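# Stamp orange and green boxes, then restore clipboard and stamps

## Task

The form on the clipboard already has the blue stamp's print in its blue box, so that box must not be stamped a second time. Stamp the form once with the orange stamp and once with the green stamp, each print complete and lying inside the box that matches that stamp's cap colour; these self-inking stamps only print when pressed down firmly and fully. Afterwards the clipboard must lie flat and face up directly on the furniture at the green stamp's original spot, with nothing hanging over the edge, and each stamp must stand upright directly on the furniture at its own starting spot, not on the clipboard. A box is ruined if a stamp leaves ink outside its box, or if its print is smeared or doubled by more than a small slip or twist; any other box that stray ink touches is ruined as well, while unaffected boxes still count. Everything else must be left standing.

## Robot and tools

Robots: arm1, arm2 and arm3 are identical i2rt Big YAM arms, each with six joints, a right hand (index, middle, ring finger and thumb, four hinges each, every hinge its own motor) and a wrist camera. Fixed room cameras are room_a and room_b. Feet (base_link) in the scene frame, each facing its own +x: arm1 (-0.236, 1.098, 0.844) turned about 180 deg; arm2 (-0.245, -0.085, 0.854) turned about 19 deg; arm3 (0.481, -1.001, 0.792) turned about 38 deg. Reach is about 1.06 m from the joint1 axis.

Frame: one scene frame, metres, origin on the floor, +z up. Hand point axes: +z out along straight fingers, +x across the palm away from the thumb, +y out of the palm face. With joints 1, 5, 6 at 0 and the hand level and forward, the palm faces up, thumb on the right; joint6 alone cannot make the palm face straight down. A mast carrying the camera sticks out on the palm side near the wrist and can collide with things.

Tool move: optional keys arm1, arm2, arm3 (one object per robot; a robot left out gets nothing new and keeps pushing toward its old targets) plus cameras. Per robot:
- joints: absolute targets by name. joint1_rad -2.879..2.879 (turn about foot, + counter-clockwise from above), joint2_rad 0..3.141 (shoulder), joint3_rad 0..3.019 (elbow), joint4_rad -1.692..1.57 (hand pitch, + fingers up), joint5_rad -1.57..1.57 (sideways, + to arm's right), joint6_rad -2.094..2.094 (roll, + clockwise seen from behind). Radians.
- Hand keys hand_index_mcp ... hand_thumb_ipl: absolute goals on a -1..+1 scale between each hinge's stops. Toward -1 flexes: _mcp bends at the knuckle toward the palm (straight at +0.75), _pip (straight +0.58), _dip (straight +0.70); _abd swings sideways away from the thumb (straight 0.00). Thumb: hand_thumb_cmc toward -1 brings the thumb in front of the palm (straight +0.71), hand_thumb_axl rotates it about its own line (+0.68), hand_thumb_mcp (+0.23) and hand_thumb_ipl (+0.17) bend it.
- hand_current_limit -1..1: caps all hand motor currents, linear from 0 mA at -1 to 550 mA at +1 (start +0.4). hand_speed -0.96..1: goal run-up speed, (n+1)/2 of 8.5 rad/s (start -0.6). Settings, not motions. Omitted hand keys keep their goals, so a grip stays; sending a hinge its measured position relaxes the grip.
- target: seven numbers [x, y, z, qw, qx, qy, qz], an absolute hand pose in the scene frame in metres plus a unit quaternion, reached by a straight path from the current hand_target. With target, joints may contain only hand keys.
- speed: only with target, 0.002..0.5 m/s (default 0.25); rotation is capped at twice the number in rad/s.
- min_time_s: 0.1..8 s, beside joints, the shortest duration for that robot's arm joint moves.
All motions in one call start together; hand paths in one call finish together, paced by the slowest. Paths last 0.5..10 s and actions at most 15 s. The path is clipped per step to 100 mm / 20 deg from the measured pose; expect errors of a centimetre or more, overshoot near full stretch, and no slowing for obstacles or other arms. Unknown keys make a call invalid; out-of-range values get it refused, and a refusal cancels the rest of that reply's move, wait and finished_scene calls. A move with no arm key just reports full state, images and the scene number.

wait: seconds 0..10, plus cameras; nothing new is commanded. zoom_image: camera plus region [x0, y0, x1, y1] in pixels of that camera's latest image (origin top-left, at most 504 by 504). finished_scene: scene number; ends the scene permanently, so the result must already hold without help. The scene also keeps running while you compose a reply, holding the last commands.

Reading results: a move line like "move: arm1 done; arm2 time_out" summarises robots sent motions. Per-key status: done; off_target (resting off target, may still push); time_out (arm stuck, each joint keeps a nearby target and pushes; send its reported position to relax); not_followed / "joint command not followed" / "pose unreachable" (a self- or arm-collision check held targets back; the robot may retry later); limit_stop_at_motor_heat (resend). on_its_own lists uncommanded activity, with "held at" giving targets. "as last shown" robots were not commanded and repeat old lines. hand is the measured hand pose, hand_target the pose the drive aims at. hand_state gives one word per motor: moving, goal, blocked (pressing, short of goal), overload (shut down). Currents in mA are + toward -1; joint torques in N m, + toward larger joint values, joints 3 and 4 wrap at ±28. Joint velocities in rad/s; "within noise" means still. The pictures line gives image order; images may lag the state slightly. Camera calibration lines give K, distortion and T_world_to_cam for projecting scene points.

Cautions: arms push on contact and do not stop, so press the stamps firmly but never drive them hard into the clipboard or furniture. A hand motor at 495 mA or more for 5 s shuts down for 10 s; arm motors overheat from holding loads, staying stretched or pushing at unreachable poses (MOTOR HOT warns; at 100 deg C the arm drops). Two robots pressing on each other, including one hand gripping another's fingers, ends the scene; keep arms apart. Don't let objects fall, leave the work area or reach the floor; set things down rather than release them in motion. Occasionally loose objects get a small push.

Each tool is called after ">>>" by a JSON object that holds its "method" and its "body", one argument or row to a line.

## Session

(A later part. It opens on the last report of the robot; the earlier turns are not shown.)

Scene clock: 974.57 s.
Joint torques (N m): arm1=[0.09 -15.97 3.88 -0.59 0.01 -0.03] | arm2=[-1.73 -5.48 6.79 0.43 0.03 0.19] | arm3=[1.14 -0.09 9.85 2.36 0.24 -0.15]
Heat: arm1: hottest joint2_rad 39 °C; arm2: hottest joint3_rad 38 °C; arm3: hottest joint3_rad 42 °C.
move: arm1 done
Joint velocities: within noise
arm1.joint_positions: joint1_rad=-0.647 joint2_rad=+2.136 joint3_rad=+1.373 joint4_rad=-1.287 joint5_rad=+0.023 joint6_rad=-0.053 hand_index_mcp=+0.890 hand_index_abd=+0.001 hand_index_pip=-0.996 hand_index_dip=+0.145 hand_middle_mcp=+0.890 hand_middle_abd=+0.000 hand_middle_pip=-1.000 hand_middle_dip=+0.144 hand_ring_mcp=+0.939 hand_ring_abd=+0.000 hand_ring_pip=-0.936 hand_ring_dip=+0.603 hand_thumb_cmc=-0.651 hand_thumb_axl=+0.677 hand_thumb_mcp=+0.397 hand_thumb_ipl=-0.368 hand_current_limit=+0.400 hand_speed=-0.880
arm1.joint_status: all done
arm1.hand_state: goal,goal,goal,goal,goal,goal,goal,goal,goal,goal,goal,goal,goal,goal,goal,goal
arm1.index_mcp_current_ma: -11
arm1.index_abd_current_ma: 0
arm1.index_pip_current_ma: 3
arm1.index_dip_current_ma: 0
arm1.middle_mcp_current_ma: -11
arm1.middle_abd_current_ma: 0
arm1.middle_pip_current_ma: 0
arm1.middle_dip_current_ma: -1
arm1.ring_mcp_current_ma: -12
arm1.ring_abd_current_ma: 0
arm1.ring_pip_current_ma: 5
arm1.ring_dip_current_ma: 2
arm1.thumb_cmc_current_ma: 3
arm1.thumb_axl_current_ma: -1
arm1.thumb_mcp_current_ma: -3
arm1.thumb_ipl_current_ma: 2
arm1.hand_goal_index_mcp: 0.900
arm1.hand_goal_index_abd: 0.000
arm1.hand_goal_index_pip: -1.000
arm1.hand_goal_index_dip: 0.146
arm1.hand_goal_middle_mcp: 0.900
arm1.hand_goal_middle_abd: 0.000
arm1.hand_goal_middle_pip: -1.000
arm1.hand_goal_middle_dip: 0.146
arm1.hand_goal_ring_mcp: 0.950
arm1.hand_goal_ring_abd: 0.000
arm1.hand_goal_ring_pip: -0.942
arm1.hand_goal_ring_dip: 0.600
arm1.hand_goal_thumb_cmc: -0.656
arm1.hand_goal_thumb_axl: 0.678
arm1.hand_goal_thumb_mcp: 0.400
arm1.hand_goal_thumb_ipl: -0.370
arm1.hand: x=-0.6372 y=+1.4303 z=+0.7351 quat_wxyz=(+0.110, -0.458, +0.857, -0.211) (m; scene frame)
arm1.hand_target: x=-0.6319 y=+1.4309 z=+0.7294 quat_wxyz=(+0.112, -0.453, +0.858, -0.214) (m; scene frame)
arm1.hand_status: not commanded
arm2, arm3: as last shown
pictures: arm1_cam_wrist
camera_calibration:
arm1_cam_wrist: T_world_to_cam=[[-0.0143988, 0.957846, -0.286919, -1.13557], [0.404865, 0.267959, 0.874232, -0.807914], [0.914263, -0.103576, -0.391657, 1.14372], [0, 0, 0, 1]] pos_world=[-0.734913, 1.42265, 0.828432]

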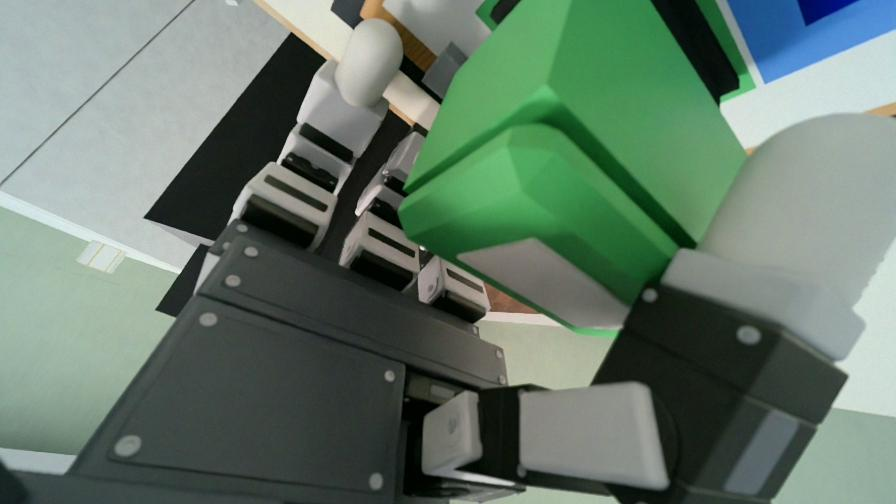

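>>> {"method": "move", "body": {
  "arm1": {"joints": {"hand_index_mcp": 1.0, "hand_middle_mcp": 1.0, "hand_ring_mcp": 1.0, "hand_thumb_mcp": 0.6, "hand_thumb_ipl": -0.25}}
}}

>>> {"method": "move", "body": {
  "arm1": {"joints": {"joint2_rad": 1.99}, "min_time_s": 3},
  "cameras": ["arm1_cam_wrist", "room_a"]
}}

>>> {"method": "zoom_image", "body": {
  "camera": "arm1_cam_wrist",
  "region": [396, 0, 896, 300]
}}

>>> {"method": "zoom_image", "body": {
  "camera": "room_a",
  "region": [660, 320, 730, 380]
}}

Scene clock: 978.30 s.
Joint torques (N m): arm1=[0.09 -15.97 3.84 -0.59 0.01 -0.03] | arm2=[-2.08 -5.48 6.79 0.38 0.03 0.19] | arm3=[0.21 0.21 10.03 2.62 0.23 -0.08]
Heat: arm1: hottest joint2_rad 39 °C; arm2: hottest joint3_rad 38 °C; arm3: hottest joint3_rad 42 °C.
move: arm1 done
Joint velocities: within noise
arm1.joint_positions: joint1_rad=-0.647 joint2_rad=+2.136 joint3_rad=+1.373 joint4_rad=-1.287 joint5_rad=+0.023 joint6_rad=-0.053 hand_index_mcp=+0.988 hand_index_abd=+0.001 hand_index_pip=-0.996 hand_index_dip=+0.145 hand_middle_mcp=+0.988 hand_middle_abd=+0.000 hand_middle_pip=-1.000 hand_middle_dip=+0.144 hand_ring_mcp=+0.988 hand_ring_abd=+0.000 hand_ring_pip=-0.936 hand_ring_dip=+0.603 hand_thumb_cmc=-0.653 hand_thumb_axl=+0.677 hand_thumb_mcp=+0.591 hand_thumb_ipl=-0.253 hand_current_limit=+0.400 hand_speed=-0.880
arm1.joint_status: all done
arm1.hand_state: goal,goal,goal,goal,goal,goal,goal,goal,goal,goal,goal,goal,goal,goal,goal,goal
arm1.index_mcp_current_ma: -13
arm1.index_abd_current_ma: 0
arm1.index_pip_current_ma: 3
arm1.index_dip_current_ma: 0
arm1.middle_mcp_current_ma: -14
arm1.middle_abd_current_ma: 0
arm1.middle_pip_current_ma: 0
arm1.middle_dip_current_ma: -1
arm1.ring_mcp_current_ma: -14
arm1.ring_abd_current_ma: 0
arm1.ring_pip_current_ma: 5
arm1.ring_dip_current_ma: 2
arm1.thumb_cmc_current_ma: 2
arm1.thumb_axl_current_ma: -1
arm1.thumb_mcp_current_ma: -13
arm1.thumb_ipl_current_ma: -3
arm1.hand_goal_index_mcp: 1.000
arm1.hand_goal_index_abd: 0.000
arm1.hand_goal_index_pip: -1.000
arm1.hand_goal_index_dip: 0.146
arm1.hand_goal_middle_mcp: 1.000
arm1.hand_goal_middle_abd: 0.000
arm1.hand_goal_middle_pip: -1.000
arm1.hand_goal_middle_dip: 0.146
arm1.hand_goal_ring_mcp: 1.000
arm1.hand_goal_ring_abd: 0.000
arm1.hand_goal_ring_pip: -0.942
arm1.hand_goal_ring_dip: 0.600
arm1.hand_goal_thumb_cmc: -0.656
arm1.hand_goal_thumb_axl: 0.678
arm1.hand_goal_thumb_mcp: 0.600
arm1.hand_goal_thumb_ipl: -0.250
arm1.hand: x=-0.6372 y=+1.4303 z=+0.7351 quat_wxyz=(+0.110, -0.458, +0.857, -0.211) (m; scene frame)
arm1.hand_target: x=-0.6319 y=+1.4309 z=+0.7294 quat_wxyz=(+0.112, -0.453, +0.858, -0.214) (m; scene frame)
arm1.hand_status: not commanded
arm2, arm3: as last shown
pictures: none

Scene clock: 981.67 s.
Joint torques (N m): arm1=[0.09 -18.67 4.6 -0.36 0.01 -0.03] | arm2=[-2.02 -5.48 6.79 0.39 0.04 0.2] | arm3=[0.21 0.15 9.94 2.54 0.21 -0.16]
Heat: arm1: hottest joint2_rad 39 °C; arm2: hottest joint3_rad 38 °C; arm3: hottest joint3_rad 42 °C.
move: arm1 done
Joint velocities: within noise
arm1.joint_positions: joint1_rad=-0.647 joint2_rad=+2.020 joint3_rad=+1.373 joint4_rad=-1.287 joint5_rad=+0.023 joint6_rad=-0.053 hand_index_mcp=+0.995 hand_index_abd=+0.001 hand_index_pip=-0.996 hand_index_dip=+0.145 hand_middle_mcp=+0.991 hand_middle_abd=+0.000 hand_middle_pip=-1.000 hand_middle_dip=+0.144 hand_ring_mcp=+0.989 hand_ring_abd=+0.000 hand_ring_pip=-0.936 hand_ring_dip=+0.603 hand_thumb_cmc=-0.653 hand_thumb_axl=+0.677 hand_thumb_mcp=+0.591 hand_thumb_ipl=-0.253 hand_current_limit=+0.400 hand_speed=-0.880
arm1.joint_status: all done
arm1.hand_state: goal,goal,goal,goal,goal,goal,goal,goal,goal,goal,goal,goal,goal,goal,goal,goal
arm1.index_mcp_current_ma: -4
arm1.index_abd_current_ma: 0
arm1.index_pip_current_ma: 3
arm1.index_dip_current_ma: 0
arm1.middle_mcp_current_ma: -8
arm1.middle_abd_current_ma: 0
arm1.middle_pip_current_ma: 0
arm1.middle_dip_current_ma: -1
arm1.ring_mcp_current_ma: -11
arm1.ring_abd_current_ma: 0
arm1.ring_pip_current_ma: 5
arm1.ring_dip_current_ma: 2
arm1.thumb_cmc_current_ma: 2
arm1.thumb_axl_current_ma: -1
arm1.thumb_mcp_current_ma: -13
arm1.thumb_ipl_current_ma: -3
arm1.hand_goal_index_mcp: 1.000
arm1.hand_goal_index_abd: 0.000
arm1.hand_goal_index_pip: -1.000
arm1.hand_goal_index_dip: 0.146
arm1.hand_goal_middle_mcp: 1.000
arm1.hand_goal_middle_abd: 0.000
arm1.hand_goal_middle_pip: -1.000
arm1.hand_goal_middle_dip: 0.146
arm1.hand_goal_ring_mcp: 1.000
arm1.hand_goal_ring_abd: 0.000
arm1.hand_goal_ring_pip: -0.942
arm1.hand_goal_ring_dip: 0.600
arm1.hand_goal_thumb_cmc: -0.656
arm1.hand_goal_thumb_axl: 0.678
arm1.hand_goal_thumb_mcp: 0.600
arm1.hand_goal_thumb_ipl: -0.250
arm1.hand: x=-0.6565 y=+1.4450 z=+0.7943 quat_wxyz=(+0.086, -0.463, +0.868, -0.159) (m; scene frame)
arm1.hand_target: x=-0.6571 y=+1.4503 z=+0.8085 quat_wxyz=(+0.080, -0.460, +0.872, -0.146) (m; scene frame)
arm1.hand_status: not commanded
arm2, arm3: as last shown
pictures: arm1_cam_wrist, room_a
camera_calibration:
arm1_cam_wrist: T_world_to_cam=[[-0.0375473, 0.975461, -0.216948, -1.22913], [0.484375, 0.207657, 0.849858, -0.696943], [0.874054, -0.0731742, -0.480286, 1.18611], [0, 0, 0, 1]] pos_world=[-0.745295, 1.43049, 0.895318]

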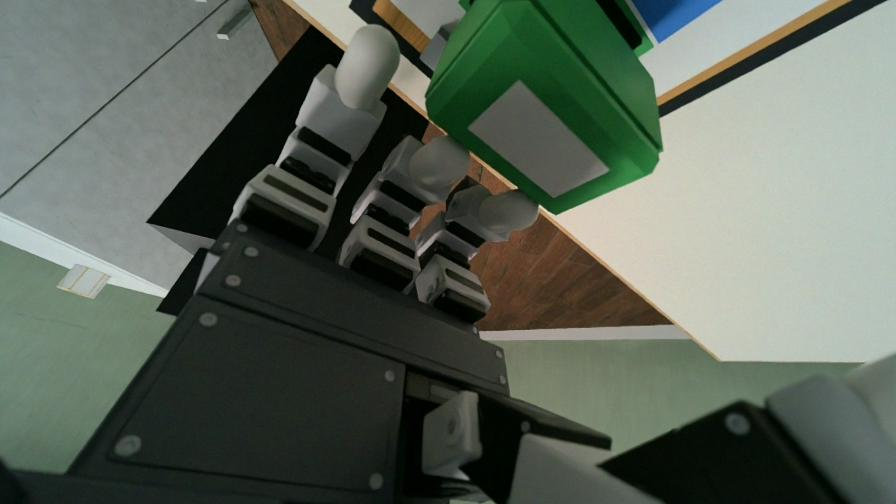

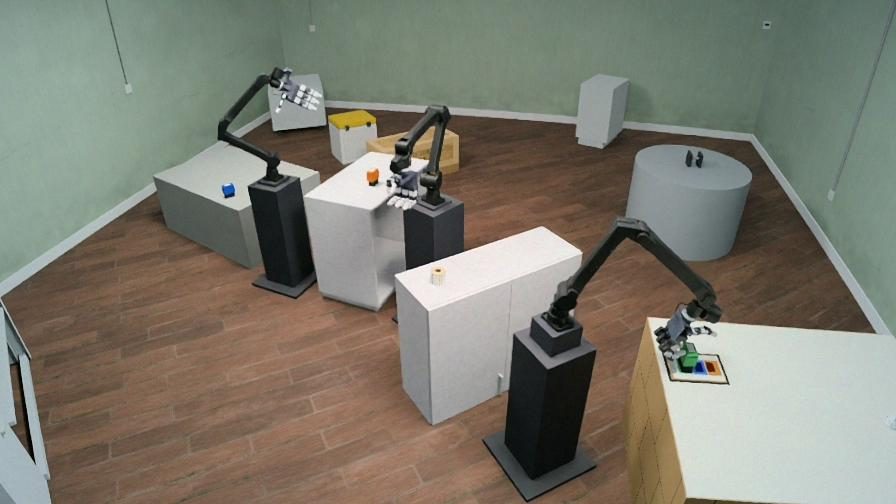

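Scaled by 1.008 from the camera's 896x504 image, which has a finer 1280x720 frame.

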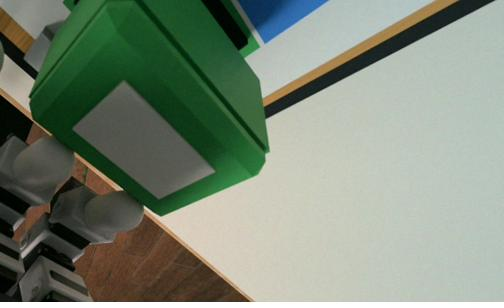

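Scaled by 7.200 from the camera's 896x504 image, which has a finer 1280x720 frame.

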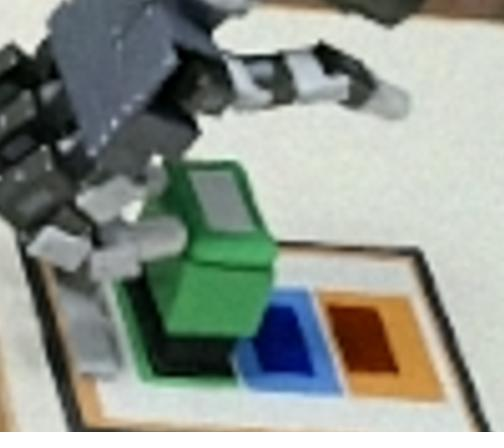

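>>> {"method": "move", "body": {
  "arm1": {"joints": {"joint2_rad": 1.90, "joint3_rad": 1.31, "joint4_rad": -1.33}, "min_time_s": 3},
  "cameras": ["arm1_cam_wrist", "room_a"]
}}

>>> {"method": "zoom_image", "body": {
  "camera": "arm1_cam_wrist",
  "region": [396, 0, 896, 300]
}}

>>> {"method": "zoom_image", "body": {
  "camera": "room_a",
  "region": [660, 320, 730, 380]
}}

Scene clock: 990.13 s.
Joint torques (N m): arm1=[0.15 -17.61 4.74 -1.02 0.01 -0.02] | arm2=[-1.96 -5.36 6.79 0.39 0.04 0.2] | arm3=[0.21 0.79 9.95 2.47 0.23 -0.17]
Heat: arm1: hottest joint2_rad 39 °C; arm2: hottest joint3_rad 38 °C; arm3: hottest joint3_rad 42 °C.
move: arm1 done
Joint velocities: within noise
arm1.joint_positions: joint1_rad=-0.647 joint2_rad=+1.928 joint3_rad=+1.317 joint4_rad=-1.319 joint5_rad=+0.023 joint6_rad=-0.053 hand_index_mcp=+0.995 hand_index_abd=+0.001 hand_index_pip=-0.996 hand_index_dip=+0.145 hand_middle_mcp=+0.991 hand_middle_abd=+0.000 hand_middle_pip=-1.000 hand_middle_dip=+0.144 hand_ring_mcp=+0.990 hand_ring_abd=+0.000 hand_ring_pip=-0.936 hand_ring_dip=+0.603 hand_thumb_cmc=-0.653 hand_thumb_axl=+0.677 hand_thumb_mcp=+0.591 hand_thumb_ipl=-0.253 hand_current_limit=+0.400 hand_speed=-0.880
arm1.joint_status: all done
arm1.hand_state: goal,goal,goal,goal,goal,goal,goal,goal,goal,goal,goal,goal,goal,goal,goal,goal
arm1.index_mcp_current_ma: -3
arm1.index_abd_current_ma: 0
arm1.index_pip_current_ma: 3
arm1.index_dip_current_ma: 0
arm1.middle_mcp_current_ma: -8
arm1.middle_abd_current_ma: 0
arm1.middle_pip_current_ma: 0
arm1.middle_dip_current_ma: -1
arm1.ring_mcp_current_ma: -11
arm1.ring_abd_current_ma: 0
arm1.ring_pip_current_ma: 5
arm1.ring_dip_current_ma: 2
arm1.thumb_cmc_current_ma: 2
arm1.thumb_axl_current_ma: -1
arm1.thumb_mcp_current_ma: -13
arm1.thumb_ipl_current_ma: -3
arm1.hand_goal_index_mcp: 1.000
arm1.hand_goal_index_abd: 0.000
arm1.hand_goal_index_pip: -1.000
arm1.hand_goal_index_dip: 0.146
arm1.hand_goal_middle_mcp: 1.000
arm1.hand_goal_middle_abd: 0.000
arm1.hand_goal_middle_pip: -1.000
arm1.hand_goal_middle_dip: 0.146
arm1.hand_goal_ring_mcp: 1.000
arm1.hand_goal_ring_abd: 0.000
arm1.hand_goal_ring_pip: -0.942
arm1.hand_goal_ring_dip: 0.600
arm1.hand_goal_thumb_cmc: -0.656
arm1.hand_goal_thumb_axl: 0.678
arm1.hand_goal_thumb_mcp: 0.600
arm1.hand_goal_thumb_ipl: -0.250
arm1.hand: x=-0.6402 y=+1.4327 z=+0.8248 quat_wxyz=(+0.085, -0.463, +0.868, -0.157) (m; scene frame)
arm1.hand_target: x=-0.6361 y=+1.4342 z=+0.8370 quat_wxyz=(+0.083, -0.459, +0.871, -0.153) (m; scene frame)
arm1.hand_status: not commanded
arm2, arm3: as last shown
pictures: arm1_cam_wrist, room_a
camera_calibration:
arm1_cam_wrist: T_world_to_cam=[[-0.0383424, 0.976044, -0.214169, -1.21352], [0.487471, 0.205364, 0.848645, -0.721951], [0.872297, -0.0718623, -0.483667, 1.18538], [0, 0, 0, 1]] pos_world=[-0.728602, 1.41789, 0.92611]

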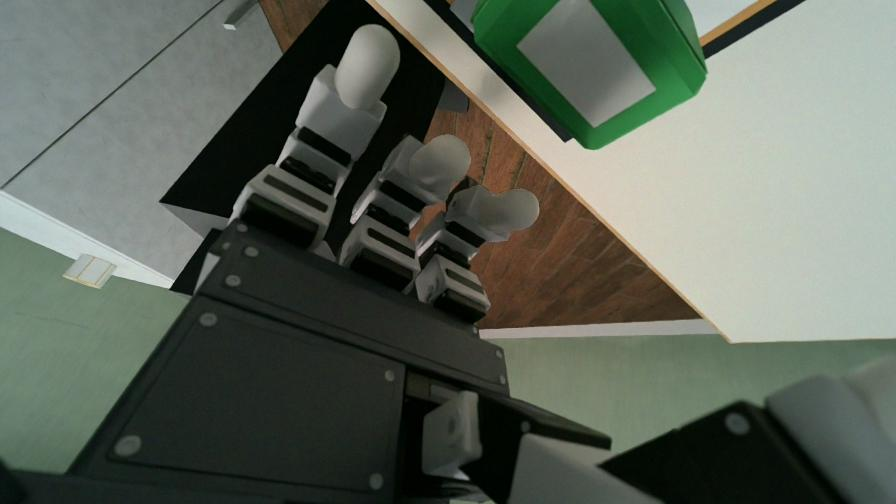

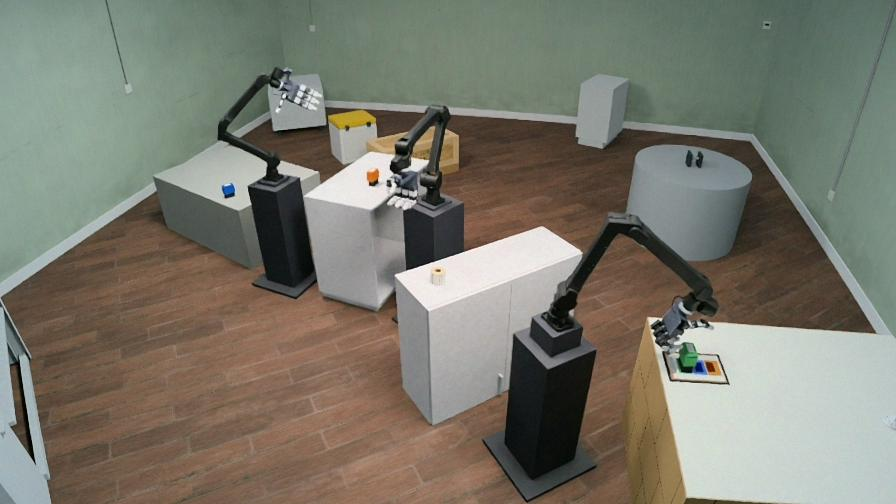

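Scaled by 1.008 from the camera's 896x504 image, which has a finer 1280x720 frame.

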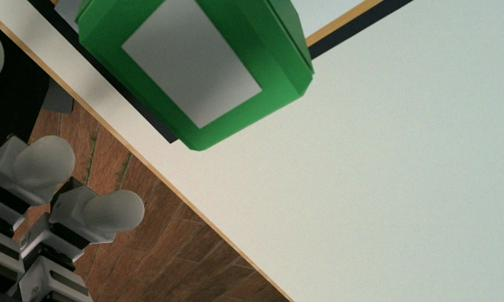

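Scaled by 7.200 from the camera's 896x504 image, which has a finer 1280x720 frame.

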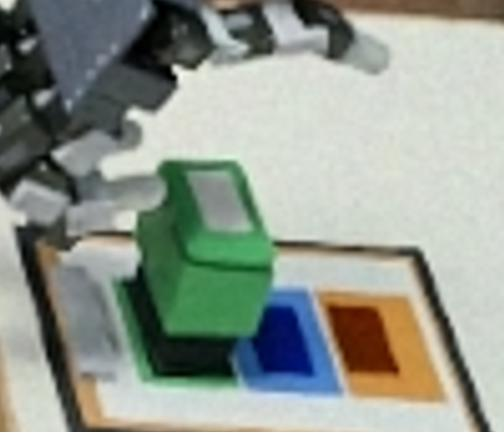

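>>> {"method": "move", "body": {
  "arm1": {"target": [-0.6400, 1.4300, 0.93, 0.083, -0.459, 0.871, -0.153], "speed": 0.1}
}}

>>> {"method": "move", "body": {
  "arm1": {"target": [-0.7100, 1.4900, 1.02, 0.0, -0.4524, 0.8918, 0.0], "speed": 0.12, "joints": {"hand_speed": -0.6}},
  "cameras": ["arm1_cam_wrist", "room_a"]
}}

Scene clock: 998.33 s.
Joint torques (N m): arm1=[0.85 -16.03 9.31 -1.14 -0.13 0.03] | arm2=[-1.85 -5.54 6.78 0.44 0.04 0.17] | arm3=[1.49 -0.26 9.96 2.47 0.28 -0.15]
Heat: arm1: hottest joint2_rad 39 °C; arm2: hottest joint3_rad 38 °C; arm3: hottest joint3_rad 42 °C.
move: arm1 off_target
Joint velocities: within noise
arm1.joint_positions: joint1_rad=-0.647 joint2_rad=+1.805 joint3_rad=+1.365 joint4_rad=-1.538 joint5_rad=+0.021 joint6_rad=-0.048 hand_index_mcp=+0.995 hand_index_abd=+0.001 hand_index_pip=-0.996 hand_index_dip=+0.145 hand_middle_mcp=+0.991 hand_middle_abd=+0.000 hand_middle_pip=-1.000 hand_middle_dip=+0.144 hand_ring_mcp=+0.990 hand_ring_abd=+0.000 hand_ring_pip=-0.936 hand_ring_dip=+0.603 hand_thumb_cmc=-0.653 hand_thumb_axl=+0.677 hand_thumb_mcp=+0.591 hand_thumb_ipl=-0.253 hand_current_limit=+0.400 hand_speed=-0.880
arm1.joint_status: not commanded
arm1.hand_state: goal,goal,goal,goal,goal,goal,goal,goal,goal,goal,goal,goal,goal,goal,goal,goal
arm1.index_mcp_current_ma: -3
arm1.index_abd_current_ma: 0
arm1.index_pip_current_ma: 3
arm1.index_dip_current_ma: 0
arm1.middle_mcp_current_ma: -8
arm1.middle_abd_current_ma: 0
arm1.middle_pip_current_ma: 0
arm1.middle_dip_current_ma: -1
arm1.ring_mcp_current_ma: -11
arm1.ring_abd_current_ma: 0
arm1.ring_pip_current_ma: 5
arm1.ring_dip_current_ma: 2
arm1.thumb_cmc_current_ma: 2
arm1.thumb_axl_current_ma: -1
arm1.thumb_mcp_current_ma: -12
arm1.thumb_ipl_current_ma: -3
arm1.hand_goal_index_mcp: 1.000
arm1.hand_goal_index_abd: 0.000
arm1.hand_goal_index_pip: -1.000
arm1.hand_goal_index_dip: 0.146
arm1.hand_goal_middle_mcp: 1.000
arm1.hand_goal_middle_abd: 0.000
arm1.hand_goal_middle_pip: -1.000
arm1.hand_goal_middle_dip: 0.146
arm1.hand_goal_ring_mcp: 1.000
arm1.hand_goal_ring_abd: 0.000
arm1.hand_goal_ring_pip: -0.942
arm1.hand_goal_ring_dip: 0.600
arm1.hand_goal_thumb_cmc: -0.656
arm1.hand_goal_thumb_axl: 0.678
arm1.hand_goal_thumb_mcp: 0.600
arm1.hand_goal_thumb_ipl: -0.250
arm1.hand: x=-0.6226 y=+1.4196 z=+0.9035 quat_wxyz=(+0.095, -0.459, +0.865, -0.179) (m; scene frame)
arm1.hand_target: x=-0.6391 y=+1.4293 z=+0.9303 quat_wxyz=(+0.083, -0.459, +0.871, -0.153) (m; scene frame)
arm1.hand_status: off_target (0.033 m and 3.3 deg from the pose sent, 0.105 m and 0.8 deg at the start)
arm2, arm3: as last shown
pictures: none

Scene clock: 1000.40 s.
Joint torques (N m): arm1=[-0.03 -16.97 10.99 0.34 -0.15 0.01] | arm2=[-1.85 -5.6 6.79 0.39 0.03 0.18] | arm3=[0.67 0.26 10.02 2.4 0.22 -0.15]
Heat: arm1: hottest joint2_rad 39 °C; arm2: hottest joint3_rad 38 °C; arm3: hottest joint3_rad 42 °C.
move: arm1 off_target
Joint velocities: within noise
arm1.joint_positions: joint1_rad=-0.647 joint2_rad=+1.758 joint3_rad=+1.493 joint4_rad=-1.399 joint5_rad=+0.002 joint6_rad=-0.033 hand_index_mcp=+0.995 hand_index_abd=+0.001 hand_index_pip=-0.996 hand_index_dip=+0.145 hand_middle_mcp=+0.993 hand_middle_abd=+0.000 hand_middle_pip=-1.000 hand_middle_dip=+0.144 hand_ring_mcp=+0.993 hand_ring_abd=+0.000 hand_ring_pip=-0.936 hand_ring_dip=+0.603 hand_thumb_cmc=-0.653 hand_thumb_axl=+0.677 hand_thumb_mcp=+0.591 hand_thumb_ipl=-0.253 hand_current_limit=+0.400 hand_speed=-0.600
arm1.joint_status: all done
arm1.hand_state: goal,goal,goal,goal,goal,goal,goal,goal,goal,goal,goal,goal,goal,goal,goal,goal
arm1.index_mcp_current_ma: -3
arm1.index_abd_current_ma: 0
arm1.index_pip_current_ma: 3
arm1.index_dip_current_ma: 0
arm1.middle_mcp_current_ma: -6
arm1.middle_abd_current_ma: 0
arm1.middle_pip_current_ma: 0
arm1.middle_dip_current_ma: -1
arm1.ring_mcp_current_ma: -6
arm1.ring_abd_current_ma: 0
arm1.ring_pip_current_ma: 5
arm1.ring_dip_current_ma: 2
arm1.thumb_cmc_current_ma: 2
arm1.thumb_axl_current_ma: -1
arm1.thumb_mcp_current_ma: -12
arm1.thumb_ipl_current_ma: -3
arm1.hand_goal_index_mcp: 1.000
arm1.hand_goal_index_abd: 0.000
arm1.hand_goal_index_pip: -1.000
arm1.hand_goal_index_dip: 0.146
arm1.hand_goal_middle_mcp: 1.000
arm1.hand_goal_middle_abd: 0.000
arm1.hand_goal_middle_pip: -1.000
arm1.hand_goal_middle_dip: 0.146
arm1.hand_goal_ring_mcp: 1.000
arm1.hand_goal_ring_abd: 0.000
arm1.hand_goal_ring_pip: -0.942
arm1.hand_goal_ring_dip: 0.600
arm1.hand_goal_thumb_cmc: -0.656
arm1.hand_goal_thumb_axl: 0.678
arm1.hand_goal_thumb_mcp: 0.600
arm1.hand_goal_thumb_ipl: -0.250
arm1.hand: x=-0.6933 y=+1.4711 z=+0.9800 quat_wxyz=(+0.021, -0.459, +0.887, -0.041) (m; scene frame)
arm1.hand_target: x=-0.7079 y=+1.4884 z=+1.0207 quat_wxyz=(+0.000, -0.452, +0.892, +0.000) (m; scene frame)
arm1.hand_status: off_target (0.047 m and 5.4 deg from the pose sent, 0.162 m and 23.4 deg at the start)
arm2, arm3: as last shown
pictures: arm1_cam_wrist, room_a
camera_calibration:
arm1_cam_wrist: T_world_to_cam=[[-0.0439836, 0.997405, -0.0569939, -1.40915], [0.668329, 0.0717797, 0.740395, -0.407717], [0.742564, -0.00552543, -0.669752, 1.30438], [0, 0, 0, 1]] pos_world=[-0.758077, 1.44196, 1.09517]

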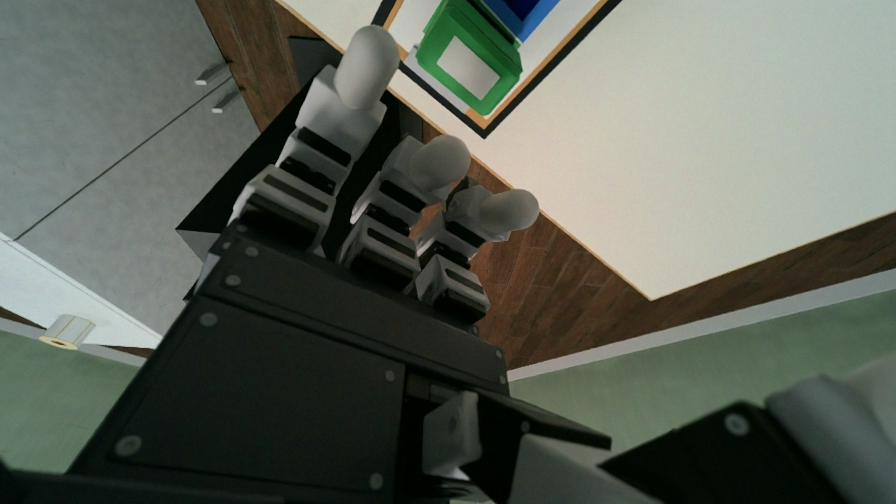

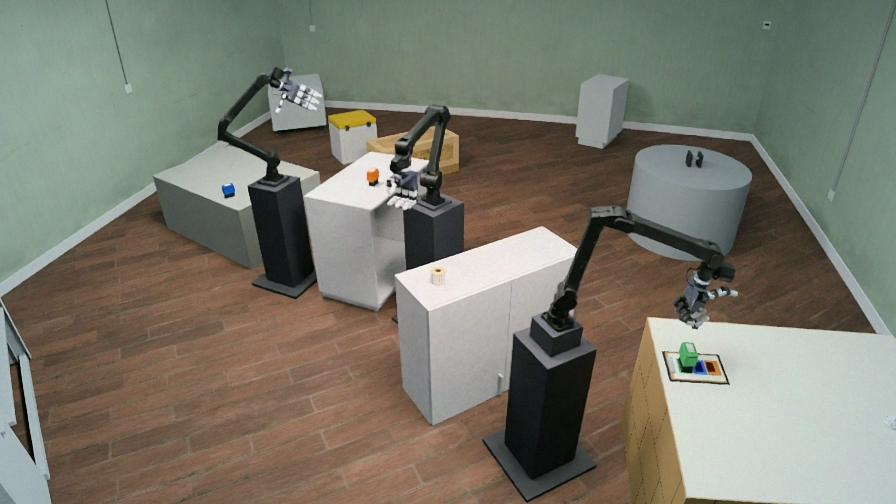

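>>> {"method": "zoom_image", "body": {
  "camera": "arm1_cam_wrist",
  "region": [370, 0, 640, 150]
}}

>>> {"method": "zoom_image", "body": {
  "camera": "room_a",
  "region": [660, 335, 732, 389]
}}

Scaled by 1.867 from the camera's 896x504 image, which has a finer 1280x720 frame.

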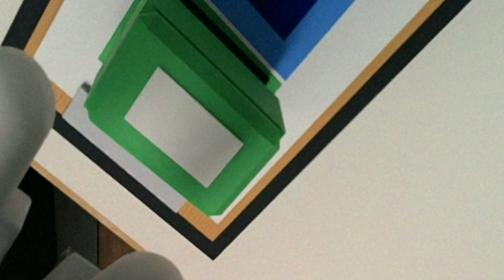

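Scaled by 7.000 from the camera's 896x504 image, which has a finer 1280x720 frame.

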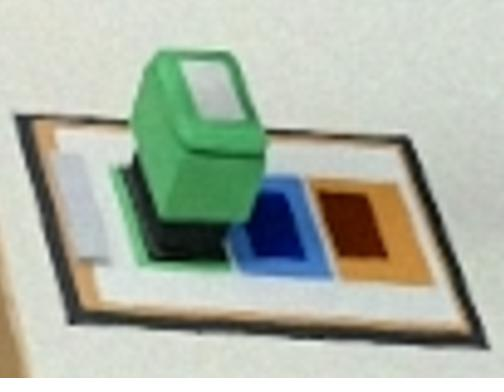

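>>> {"method": "move", "body": {
  "arm1": {"target": [-0.7230, 1.5020, 1.01, 0.0, -0.4524, 0.8918, 0.0], "speed": 0.1, "joints": {"hand_index_mcp": 0.754, "hand_index_pip": 0.578, "hand_index_dip": 0.696, "hand_middle_mcp": 0.754, "hand_middle_pip": 0.578, "hand_middle_dip": 0.696, "hand_ring_mcp": 1.0, "hand_ring_pip": 0.578, "hand_ring_dip": 0.696, "hand_thumb_cmc": 0.71, "hand_thumb_mcp": 0.226, "hand_thumb_ipl": 0.168, "hand_current_limit": 0.78}},
  "cameras": ["arm1_cam_wrist", "room_a"]
}}

Scene clock: 1006.40 s.
Joint torques (N m): arm1=[-0.09 -15.21 10.96 0.27 -0.07 0] | arm2=[-2.02 -5.48 6.78 0.36 0.04 0.18] | arm3=[0.91 0.26 10.19 2.44 0.2 -0.12]
Heat: arm1: hottest joint2_rad 39 °C; arm2: hottest joint3_rad 38 °C; arm3: hottest joint3_rad 42 °C.
move: arm1 off_target
Joint velocities: within noise
arm1.joint_positions: joint1_rad=-0.650 joint2_rad=+1.782 joint3_rad=+1.539 joint4_rad=-1.389 joint5_rad=+0.002 joint6_rad=-0.033 hand_index_mcp=+0.754 hand_index_abd=+0.001 hand_index_pip=+0.574 hand_index_dip=+0.694 hand_middle_mcp=+0.754 hand_middle_abd=+0.000 hand_middle_pip=+0.574 hand_middle_dip=+0.694 hand_ring_mcp=+0.993 hand_ring_abd=+0.000 hand_ring_pip=+0.573 hand_ring_dip=+0.694 hand_thumb_cmc=+0.706 hand_thumb_axl=+0.677 hand_thumb_mcp=+0.224 hand_thumb_ipl=+0.164 hand_current_limit=+0.780 hand_speed=-0.600
arm1.joint_status: all done
arm1.hand_state: goal,goal,goal,goal,goal,goal,goal,goal,goal,goal,goal,goal,goal,goal,goal,goal
arm1.index_mcp_current_ma: 0
arm1.index_abd_current_ma: 0
arm1.index_pip_current_ma: -3
arm1.index_dip_current_ma: -1
arm1.middle_mcp_current_ma: 0
arm1.middle_abd_current_ma: 0
arm1.middle_pip_current_ma: -2
arm1.middle_dip_current_ma: -1
arm1.ring_mcp_current_ma: -6
arm1.ring_abd_current_ma: 0
arm1.ring_pip_current_ma: -3
arm1.ring_dip_current_ma: -1
arm1.thumb_cmc_current_ma: -2
arm1.thumb_axl_current_ma: -1
arm1.thumb_mcp_current_ma: -1
arm1.thumb_ipl_current_ma: -4
arm1.hand_goal_index_mcp: 0.754
arm1.hand_goal_index_abd: 0.000
arm1.hand_goal_index_pip: 0.578
arm1.hand_goal_index_dip: 0.696
arm1.hand_goal_middle_mcp: 0.754
arm1.hand_goal_middle_abd: 0.000
arm1.hand_goal_middle_pip: 0.578
arm1.hand_goal_middle_dip: 0.696
arm1.hand_goal_ring_mcp: 1.000
arm1.hand_goal_ring_abd: 0.000
arm1.hand_goal_ring_pip: 0.578
arm1.hand_goal_ring_dip: 0.696
arm1.hand_goal_thumb_cmc: 0.710
arm1.hand_goal_thumb_axl: 0.678
arm1.hand_goal_thumb_mcp: 0.226
arm1.hand_goal_thumb_ipl: 0.168
arm1.hand: x=-0.7073 y=+1.4836 z=+0.9863 quat_wxyz=(+0.014, -0.458, +0.888, -0.027) (m; scene frame)
arm1.hand_target: x=-0.7215 y=+1.5010 z=+1.0106 quat_wxyz=(+0.000, -0.452, +0.892, +0.000) (m; scene frame)
arm1.hand_status: off_target (0.034 m and 3.6 deg from the pose sent, 0.052 m and 5.4 deg at the start)
arm2.joint_positions: joint1_rad=+0.311 joint2_rad=+1.102 joint3_rad=+0.918 joint4_rad=-1.398 joint5_rad=+0.002 joint6_rad=+0.059 hand_index_mcp=+0.620 hand_index_abd=-0.001 hand_index_pip=-0.582 hand_index_dip=+0.700 hand_middle_mcp=+0.620 hand_middle_abd=+0.001 hand_middle_pip=-0.583 hand_middle_dip=+0.699 hand_ring_mcp=+0.620 hand_ring_abd=-0.002 hand_ring_pip=-0.581 hand_ring_dip=+0.700 hand_thumb_cmc=-0.568 hand_thumb_axl=+0.679 hand_thumb_mcp=+0.192 hand_thumb_ipl=-0.598 hand_current_limit=+0.600 hand_speed=-0.700
arm2.joint_status: not commanded
arm2.hand_state: goal,goal,goal,goal,goal,goal,goal,goal,goal,goal,goal,goal,goal,goal,goal,goal
arm2.index_mcp_current_ma: 0
arm2.index_abd_current_ma: 0
arm2.index_pip_current_ma: 3
arm2.index_dip_current_ma: 1
arm2.middle_mcp_current_ma: 0
arm2.middle_abd_current_ma: 0
arm2.middle_pip_current_ma: 2
arm2.middle_dip_current_ma: 1
arm2.ring_mcp_current_ma: 0
arm2.ring_abd_current_ma: 0
arm2.ring_pip_current_ma: 3
arm2.ring_dip_current_ma: 1
arm2.thumb_cmc_current_ma: 0
arm2.thumb_axl_current_ma: 0
arm2.thumb_mcp_current_ma: -5
arm2.thumb_ipl_current_ma: 0
arm2.hand_goal_index_mcp: 0.620
arm2.hand_goal_index_abd: 0.000
arm2.hand_goal_index_pip: -0.590
arm2.hand_goal_index_dip: 0.696
arm2.hand_goal_middle_mcp: 0.620
arm2.hand_goal_middle_abd: 0.000
arm2.hand_goal_middle_pip: -0.590
arm2.hand_goal_middle_dip: 0.696
arm2.hand_goal_ring_mcp: 0.620
arm2.hand_goal_ring_abd: 0.000
arm2.hand_goal_ring_pip: -0.590
arm2.hand_goal_ring_dip: 0.696
arm2.hand_goal_thumb_cmc: -0.570
arm2.hand_goal_thumb_axl: 0.678
arm2.hand_goal_thumb_mcp: 0.200
arm2.hand_goal_thumb_ipl: -0.600
arm2.hand: x=+0.0664 y=+0.1118 z=+1.0350 quat_wxyz=(-0.004, +0.473, +0.881, -0.004) (m; scene frame)
arm2.hand_target: x=+0.0674 y=+0.1067 z=+1.0381 quat_wxyz=(-0.003, +0.481, +0.877, -0.001) (m; scene frame)
arm2.hand_status: not commanded
arm3.joint_positions: joint1_rad=+2.290 joint2_rad=+0.632 joint3_rad=+1.361 joint4_rad=-1.266 joint5_rad=+0.116 joint6_rad=+0.997 hand_index_mcp=+0.756 hand_index_abd=+0.000 hand_index_pip=+0.577 hand_index_dip=+0.696 hand_middle_mcp=+0.757 hand_middle_abd=+0.000 hand_middle_pip=+0.577 hand_middle_dip=+0.696 hand_ring_mcp=+0.757 hand_ring_abd=+0.000 hand_ring_pip=+0.577 hand_ring_dip=+0.696 hand_thumb_cmc=+0.716 hand_thumb_axl=+0.677 hand_thumb_mcp=+0.226 hand_thumb_ipl=+0.168 hand_current_limit=+0.400 hand_speed=-0.600
arm3.joint_status: not commanded
arm3.hand_state: goal,goal,goal,goal,goal,goal,goal,goal,goal,goal,goal,goal,goal,goal,goal,goal
arm3.index_mcp_current_ma: 0
arm3.index_abd_current_ma: 0
arm3.index_pip_current_ma: 0
arm3.index_dip_current_ma: 0
arm3.middle_mcp_current_ma: 1
arm3.middle_abd_current_ma: 0
arm3.middle_pip_current_ma: 0
arm3.middle_dip_current_ma: 0
arm3.ring_mcp_current_ma: 1
arm3.ring_abd_current_ma: 0
arm3.ring_pip_current_ma: 0
arm3.ring_dip_current_ma: 0
arm3.thumb_cmc_current_ma: 0
arm3.thumb_axl_current_ma: 0
arm3.thumb_mcp_current_ma: 0
arm3.thumb_ipl_current_ma: 0
arm3.hand_goal_index_mcp: 0.754
arm3.hand_goal_index_abd: 0.000
arm3.hand_goal_index_pip: 0.576
arm3.hand_goal_index_dip: 0.696
arm3.hand_goal_middle_mcp: 0.754
arm3.hand_goal_middle_abd: 0.000
arm3.hand_goal_middle_pip: 0.576
arm3.hand_goal_middle_dip: 0.696
arm3.hand_goal_ring_mcp: 0.754
arm3.hand_goal_ring_abd: 0.000
arm3.hand_goal_ring_pip: 0.576
arm3.hand_goal_ring_dip: 0.696
arm3.hand_goal_thumb_cmc: 0.714
arm3.hand_goal_thumb_axl: 0.678
arm3.hand_goal_thumb_mcp: 0.226
arm3.hand_goal_thumb_ipl: 0.168
arm3.hand: x=+0.2443 y=-0.8522 z=+1.3572 quat_wxyz=(-0.439, -0.142, +0.857, +0.228) (m; scene frame)
arm3.hand_target: x=+0.2459 y=-0.8548 z=+1.3669 quat_wxyz=(-0.449, -0.144, +0.852, +0.230) (m; scene frame)
arm3.hand_status: not commanded
pictures: arm1_cam_wrist, room_a
camera_calibration:
arm1_cam_wrist: T_world_to_cam=[[-0.0424041, 0.998394, -0.0375616, -1.44138], [0.686653, 0.0564318, 0.724792, -0.352806], [0.725748, 0.00494244, -0.687943, 1.3095], [0, 0, 0, 1]] pos_world=[-0.769235, 1.4525, 1.10243]

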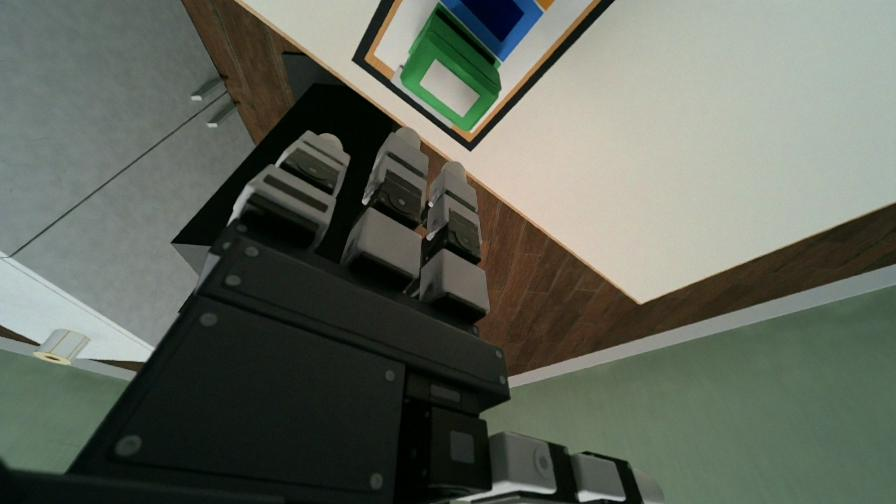

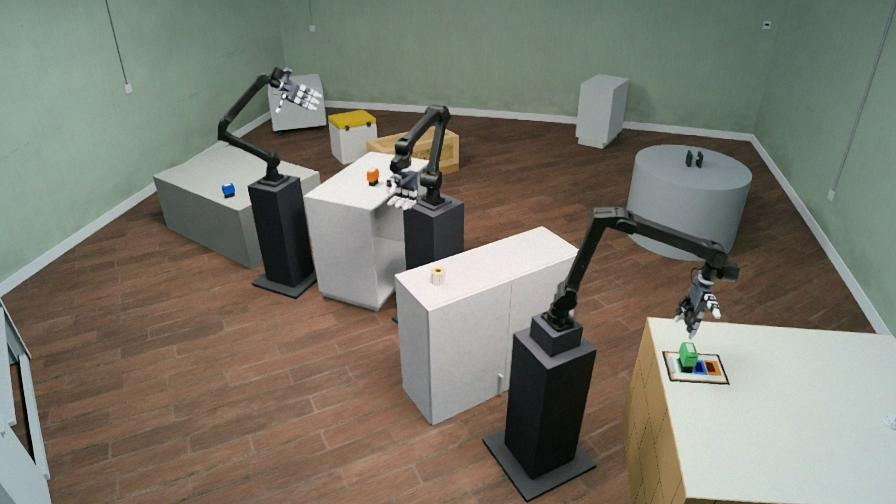

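>>> {"method": "move", "body": {
  "arm1": {"target": [-0.7270, 1.5050, 0.960, 0.0, -0.4524, 0.8918, 0.0], "speed": 0.08}
}}

>>> {"method": "move", "body": {
  "arm1": {"target": [-0.7240, 1.5010, 0.945, 0.0, -0.4524, 0.8918, 0.0], "speed": 0.05},
  "cameras": ["arm1_cam_wrist", "room_a"]
}}

>>> {"method": "zoom_image", "body": {
  "camera": "room_a",
  "region": [660, 260, 760, 389]
}}

Scene clock: 1010.03 s.
Joint torques (N m): arm1=[0.03 -15.85 6.45 0.53 -0.08 0] | arm2=[-1.67 -5.36 6.83 0.4 0.03 0.19] | arm3=[1.61 0.67 9.98 2.25 0.19 -0.17]
Heat: arm1: hottest joint2_rad 39 °C; arm2: hottest joint3_rad 38 °C; arm3: hottest joint3_rad 42 °C.
move: arm1 done
Joint velocities: within noise
arm1.joint_positions: joint1_rad=-0.650 joint2_rad=+1.832 joint3_rad=+1.539 joint4_rad=-1.278 joint5_rad=+0.002 joint6_rad=-0.033 hand_index_mcp=+0.754 hand_index_abd=+0.001 hand_index_pip=+0.574 hand_index_dip=+0.694 hand_middle_mcp=+0.754 hand_middle_abd=+0.000 hand_middle_pip=+0.574 hand_middle_dip=+0.694 hand_ring_mcp=+0.993 hand_ring_abd=+0.000 hand_ring_pip=+0.573 hand_ring_dip=+0.694 hand_thumb_cmc=+0.707 hand_thumb_axl=+0.677 hand_thumb_mcp=+0.224 hand_thumb_ipl=+0.164 hand_current_limit=+0.780 hand_speed=-0.600
arm1.joint_status: not commanded
arm1.hand_state: goal,goal,goal,goal,goal,goal,goal,goal,goal,goal,goal,goal,goal,goal,goal,goal
arm1.index_mcp_current_ma: 0
arm1.index_abd_current_ma: 0
arm1.index_pip_current_ma: -2
arm1.index_dip_current_ma: -1
arm1.middle_mcp_current_ma: 0
arm1.middle_abd_current_ma: 0
arm1.middle_pip_current_ma: -2
arm1.middle_dip_current_ma: -1
arm1.ring_mcp_current_ma: -6
arm1.ring_abd_current_ma: 0
arm1.ring_pip_current_ma: -3
arm1.ring_dip_current_ma: -1
arm1.thumb_cmc_current_ma: -2
arm1.thumb_axl_current_ma: -1
arm1.thumb_mcp_current_ma: -1
arm1.thumb_ipl_current_ma: -4
arm1.hand_goal_index_mcp: 0.754
arm1.hand_goal_index_abd: 0.000
arm1.hand_goal_index_pip: 0.578
arm1.hand_goal_index_dip: 0.696
arm1.hand_goal_middle_mcp: 0.754
arm1.hand_goal_middle_abd: 0.000
arm1.hand_goal_middle_pip: 0.578
arm1.hand_goal_middle_dip: 0.696
arm1.hand_goal_ring_mcp: 1.000
arm1.hand_goal_ring_abd: 0.000
arm1.hand_goal_ring_pip: 0.578
arm1.hand_goal_ring_dip: 0.696
arm1.hand_goal_thumb_cmc: 0.710
arm1.hand_goal_thumb_axl: 0.678
arm1.hand_goal_thumb_mcp: 0.226
arm1.hand_goal_thumb_ipl: 0.168
arm1.hand: x=-0.7295 y=+1.5005 z=+0.9651 quat_wxyz=(+0.001, -0.458, +0.889, +0.001) (m; scene frame)
arm1.hand_target: x=-0.7269 y=+1.5050 z=+0.9601 quat_wxyz=(+0.000, -0.452, +0.892, +0.000) (m; scene frame)
arm1.hand_status: done (0.007 m and 0.8 deg from the pose sent, 0.039 m and 3.6 deg at the start)
arm2, arm3: as last shown
pictures: none

Scene clock: 1011.03 s.
Joint torques (N m): arm1=[0.15 -15.62 6.19 0.59 -0.08 0.02] | arm2=[-2.02 -5.66 6.76 0.4 0.03 0.19] | arm3=[1.2 0.44 9.98 2.33 0.15 -0.1]
Heat: arm1: hottest joint2_rad 39 °C; arm2: hottest joint3_rad 38 °C; arm3: hottest joint3_rad 42 °C.
move: arm1 done
Joint velocities: within noise
arm1.joint_positions: joint1_rad=-0.650 joint2_rad=+1.832 joint3_rad=+1.501 joint4_rad=-1.237 joint5_rad=+0.002 joint6_rad=-0.032 hand_index_mcp=+0.754 hand_index_abd=+0.001 hand_index_pip=+0.574 hand_index_dip=+0.694 hand_middle_mcp=+0.754 hand_middle_abd=+0.000 hand_middle_pip=+0.574 hand_middle_dip=+0.694 hand_ring_mcp=+0.993 hand_ring_abd=+0.000 hand_ring_pip=+0.573 hand_ring_dip=+0.694 hand_thumb_cmc=+0.707 hand_thumb_axl=+0.677 hand_thumb_mcp=+0.224 hand_thumb_ipl=+0.164 hand_current_limit=+0.780 hand_speed=-0.600
arm1.joint_status: not commanded
arm1.hand_state: goal,goal,goal,goal,goal,goal,goal,goal,goal,goal,goal,goal,goal,goal,goal,goal
arm1.index_mcp_current_ma: 0
arm1.index_abd_current_ma: 0
arm1.index_pip_current_ma: -2
arm1.index_dip_current_ma: -1
arm1.middle_mcp_current_ma: 0
arm1.middle_abd_current_ma: 0
arm1.middle_pip_current_ma: -2
arm1.middle_dip_current_ma: -1
arm1.ring_mcp_current_ma: -6
arm1.ring_abd_current_ma: 0
arm1.ring_pip_current_ma: -3
arm1.ring_dip_current_ma: -1
arm1.thumb_cmc_current_ma: -2
arm1.thumb_axl_current_ma: -1
arm1.thumb_mcp_current_ma: -1
arm1.thumb_ipl_current_ma: -4
arm1.hand_goal_index_mcp: 0.754
arm1.hand_goal_index_abd: 0.000
arm1.hand_goal_index_pip: 0.578
arm1.hand_goal_index_dip: 0.696
arm1.hand_goal_middle_mcp: 0.754
arm1.hand_goal_middle_abd: 0.000
arm1.hand_goal_middle_pip: 0.578
arm1.hand_goal_middle_dip: 0.696
arm1.hand_goal_ring_mcp: 1.000
arm1.hand_goal_ring_abd: 0.000
arm1.hand_goal_ring_pip: 0.578
arm1.hand_goal_ring_dip: 0.696
arm1.hand_goal_thumb_cmc: 0.710
arm1.hand_goal_thumb_axl: 0.678
arm1.hand_goal_thumb_mcp: 0.226
arm1.hand_goal_thumb_ipl: 0.168
arm1.hand: x=-0.7264 y=+1.4983 z=+0.9515 quat_wxyz=(+0.000, -0.458, +0.889, +0.002) (m; scene frame)
arm1.hand_target: x=-0.7239 y=+1.5010 z=+0.9451 quat_wxyz=(+0.000, -0.452, +0.892, +0.000) (m; scene frame)
arm1.hand_status: done (0.007 m and 0.8 deg from the pose sent, 0.021 m and 0.8 deg at the start)
arm2, arm3: as last shown
pictures: arm1_cam_wrist, room_a
camera_calibration:
arm1_cam_wrist: T_world_to_cam=[[-0.042446, 0.999092, 0.00369554, -1.49843], [0.722946, 0.0281606, 0.69033, -0.213797], [0.6896, 0.0319735, -0.723485, 1.26643], [0, 0, 0, 1]] pos_world=[-0.782367, 1.4626, 1.06937]

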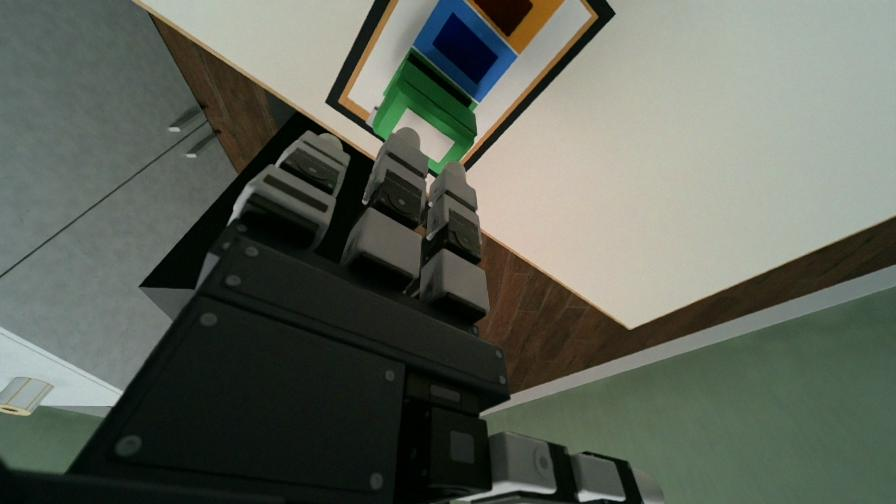

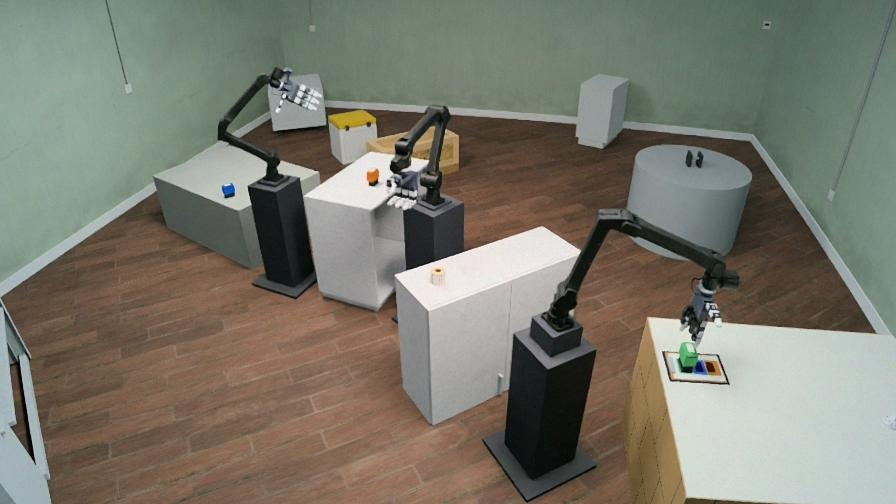

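Scaled by 3.907 from the camera's 896x504 image, which has a finer 1280x720 frame.

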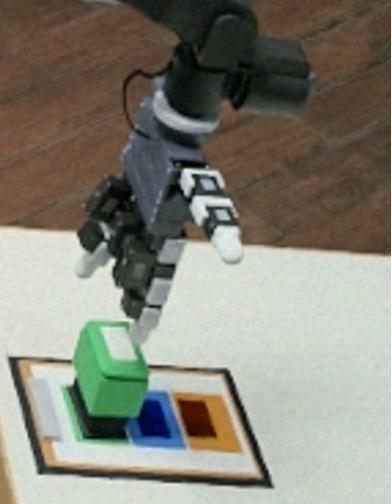

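>>> {"method": "zoom_image", "body": {
  "camera": "arm1_cam_wrist",
  "region": [330, 40, 530, 200]
}}

Scaled by 2.520 from the camera's 896x504 image, which has a finer 1280x720 frame.

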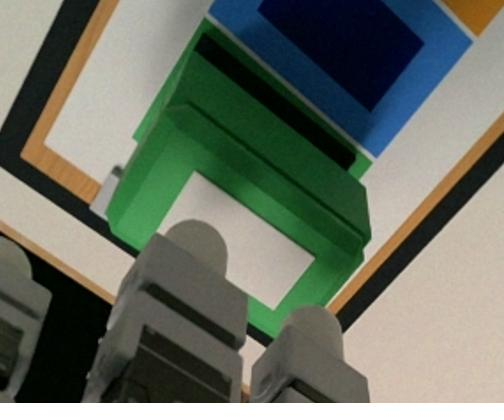

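>>> {"method": "move", "body": {
  "arm1": {"target": [-0.7165, 1.4955, 0.932, 0.0, -0.4524, 0.8918, 0.0], "speed": 0.05},
  "cameras": ["arm1_cam_wrist"]
}}

>>> {"method": "zoom_image", "body": {
  "camera": "arm1_cam_wrist",
  "region": [330, 60, 530, 220]
}}

Scene clock: 1016.27 s.
Joint torques (N m): arm1=[0.03 -16.21 6.05 0.42 -0.07 0.01] | arm2=[-1.85 -5.54 6.86 0.38 0.03 0.18] | arm3=[0.44 0.26 10.1 2.48 0.23 -0.18]
Heat: arm1: hottest joint2_rad 39 °C; arm2: hottest joint3_rad 38 °C; arm3: hottest joint3_rad 42 °C.
move: arm1 done
Joint velocities: within noise
arm1.joint_positions: joint1_rad=-0.650 joint2_rad=+1.832 joint3_rad=+1.449 joint4_rad=-1.195 joint5_rad=+0.002 joint6_rad=-0.032 hand_index_mcp=+0.754 hand_index_abd=+0.001 hand_index_pip=+0.574 hand_index_dip=+0.694 hand_middle_mcp=+0.754 hand_middle_abd=+0.000 hand_middle_pip=+0.574 hand_middle_dip=+0.694 hand_ring_mcp=+0.993 hand_ring_abd=+0.000 hand_ring_pip=+0.573 hand_ring_dip=+0.694 hand_thumb_cmc=+0.707 hand_thumb_axl=+0.677 hand_thumb_mcp=+0.224 hand_thumb_ipl=+0.164 hand_current_limit=+0.780 hand_speed=-0.600
arm1.joint_status: not commanded
arm1.hand_state: goal,goal,goal,goal,goal,goal,goal,goal,goal,goal,goal,goal,goal,goal,goal,goal
arm1.index_mcp_current_ma: 0
arm1.index_abd_current_ma: 0
arm1.index_pip_current_ma: -2
arm1.index_dip_current_ma: -1
arm1.middle_mcp_current_ma: 0
arm1.middle_abd_current_ma: 0
arm1.middle_pip_current_ma: -2
arm1.middle_dip_current_ma: -1
arm1.ring_mcp_current_ma: -6
arm1.ring_abd_current_ma: 0
arm1.ring_pip_current_ma: -3
arm1.ring_dip_current_ma: -1
arm1.thumb_cmc_current_ma: -2
arm1.thumb_axl_current_ma: -1
arm1.thumb_mcp_current_ma: -1
arm1.thumb_ipl_current_ma: -4
arm1.hand_goal_index_mcp: 0.754
arm1.hand_goal_index_abd: 0.000
arm1.hand_goal_index_pip: 0.578
arm1.hand_goal_index_dip: 0.696
arm1.hand_goal_middle_mcp: 0.754
arm1.hand_goal_middle_abd: 0.000
arm1.hand_goal_middle_pip: 0.578
arm1.hand_goal_middle_dip: 0.696
arm1.hand_goal_ring_mcp: 1.000
arm1.hand_goal_ring_abd: 0.000
arm1.hand_goal_ring_pip: 0.578
arm1.hand_goal_ring_dip: 0.696
arm1.hand_goal_thumb_cmc: 0.710
arm1.hand_goal_thumb_axl: 0.678
arm1.hand_goal_thumb_mcp: 0.226
arm1.hand_goal_thumb_ipl: 0.168
arm1.hand: x=-0.7189 y=+1.4925 z=+0.9321 quat_wxyz=(+0.002, -0.458, +0.889, -0.003) (m; scene frame)
arm1.hand_target: x=-0.7164 y=+1.4955 z=+0.9320 quat_wxyz=(+0.000, -0.452, +0.892, +0.000) (m; scene frame)
arm1.hand_status: done (0.004 m and 0.8 deg from the pose sent, 0.022 m and 0.8 deg at the start)
arm2, arm3: as last shown
pictures: arm1_cam_wrist
camera_calibration:
arm1_cam_wrist: T_world_to_cam=[[-0.0425445, 0.99909, -0.0028673, -1.48636], [0.717343, 0.0325441, 0.695959, -0.221425], [0.69542, 0.0275524, -0.718075, 1.25312], [0, 0, 0, 1]] pos_world=[-0.775846, 1.45769, 1.04968]

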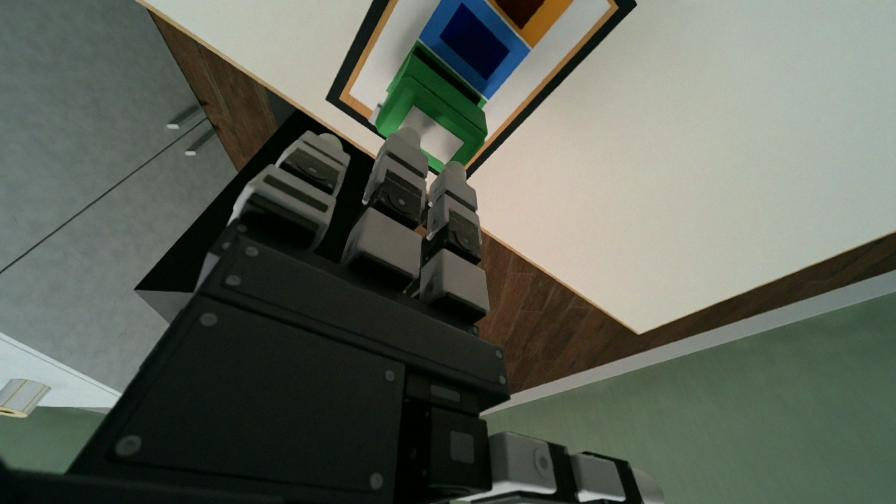

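Scaled by 2.520 from the camera's 896x504 image, which has a finer 1280x720 frame.

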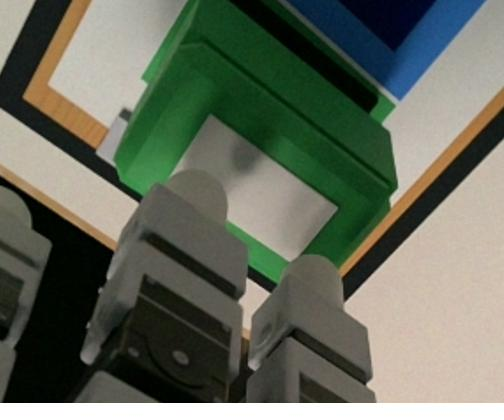

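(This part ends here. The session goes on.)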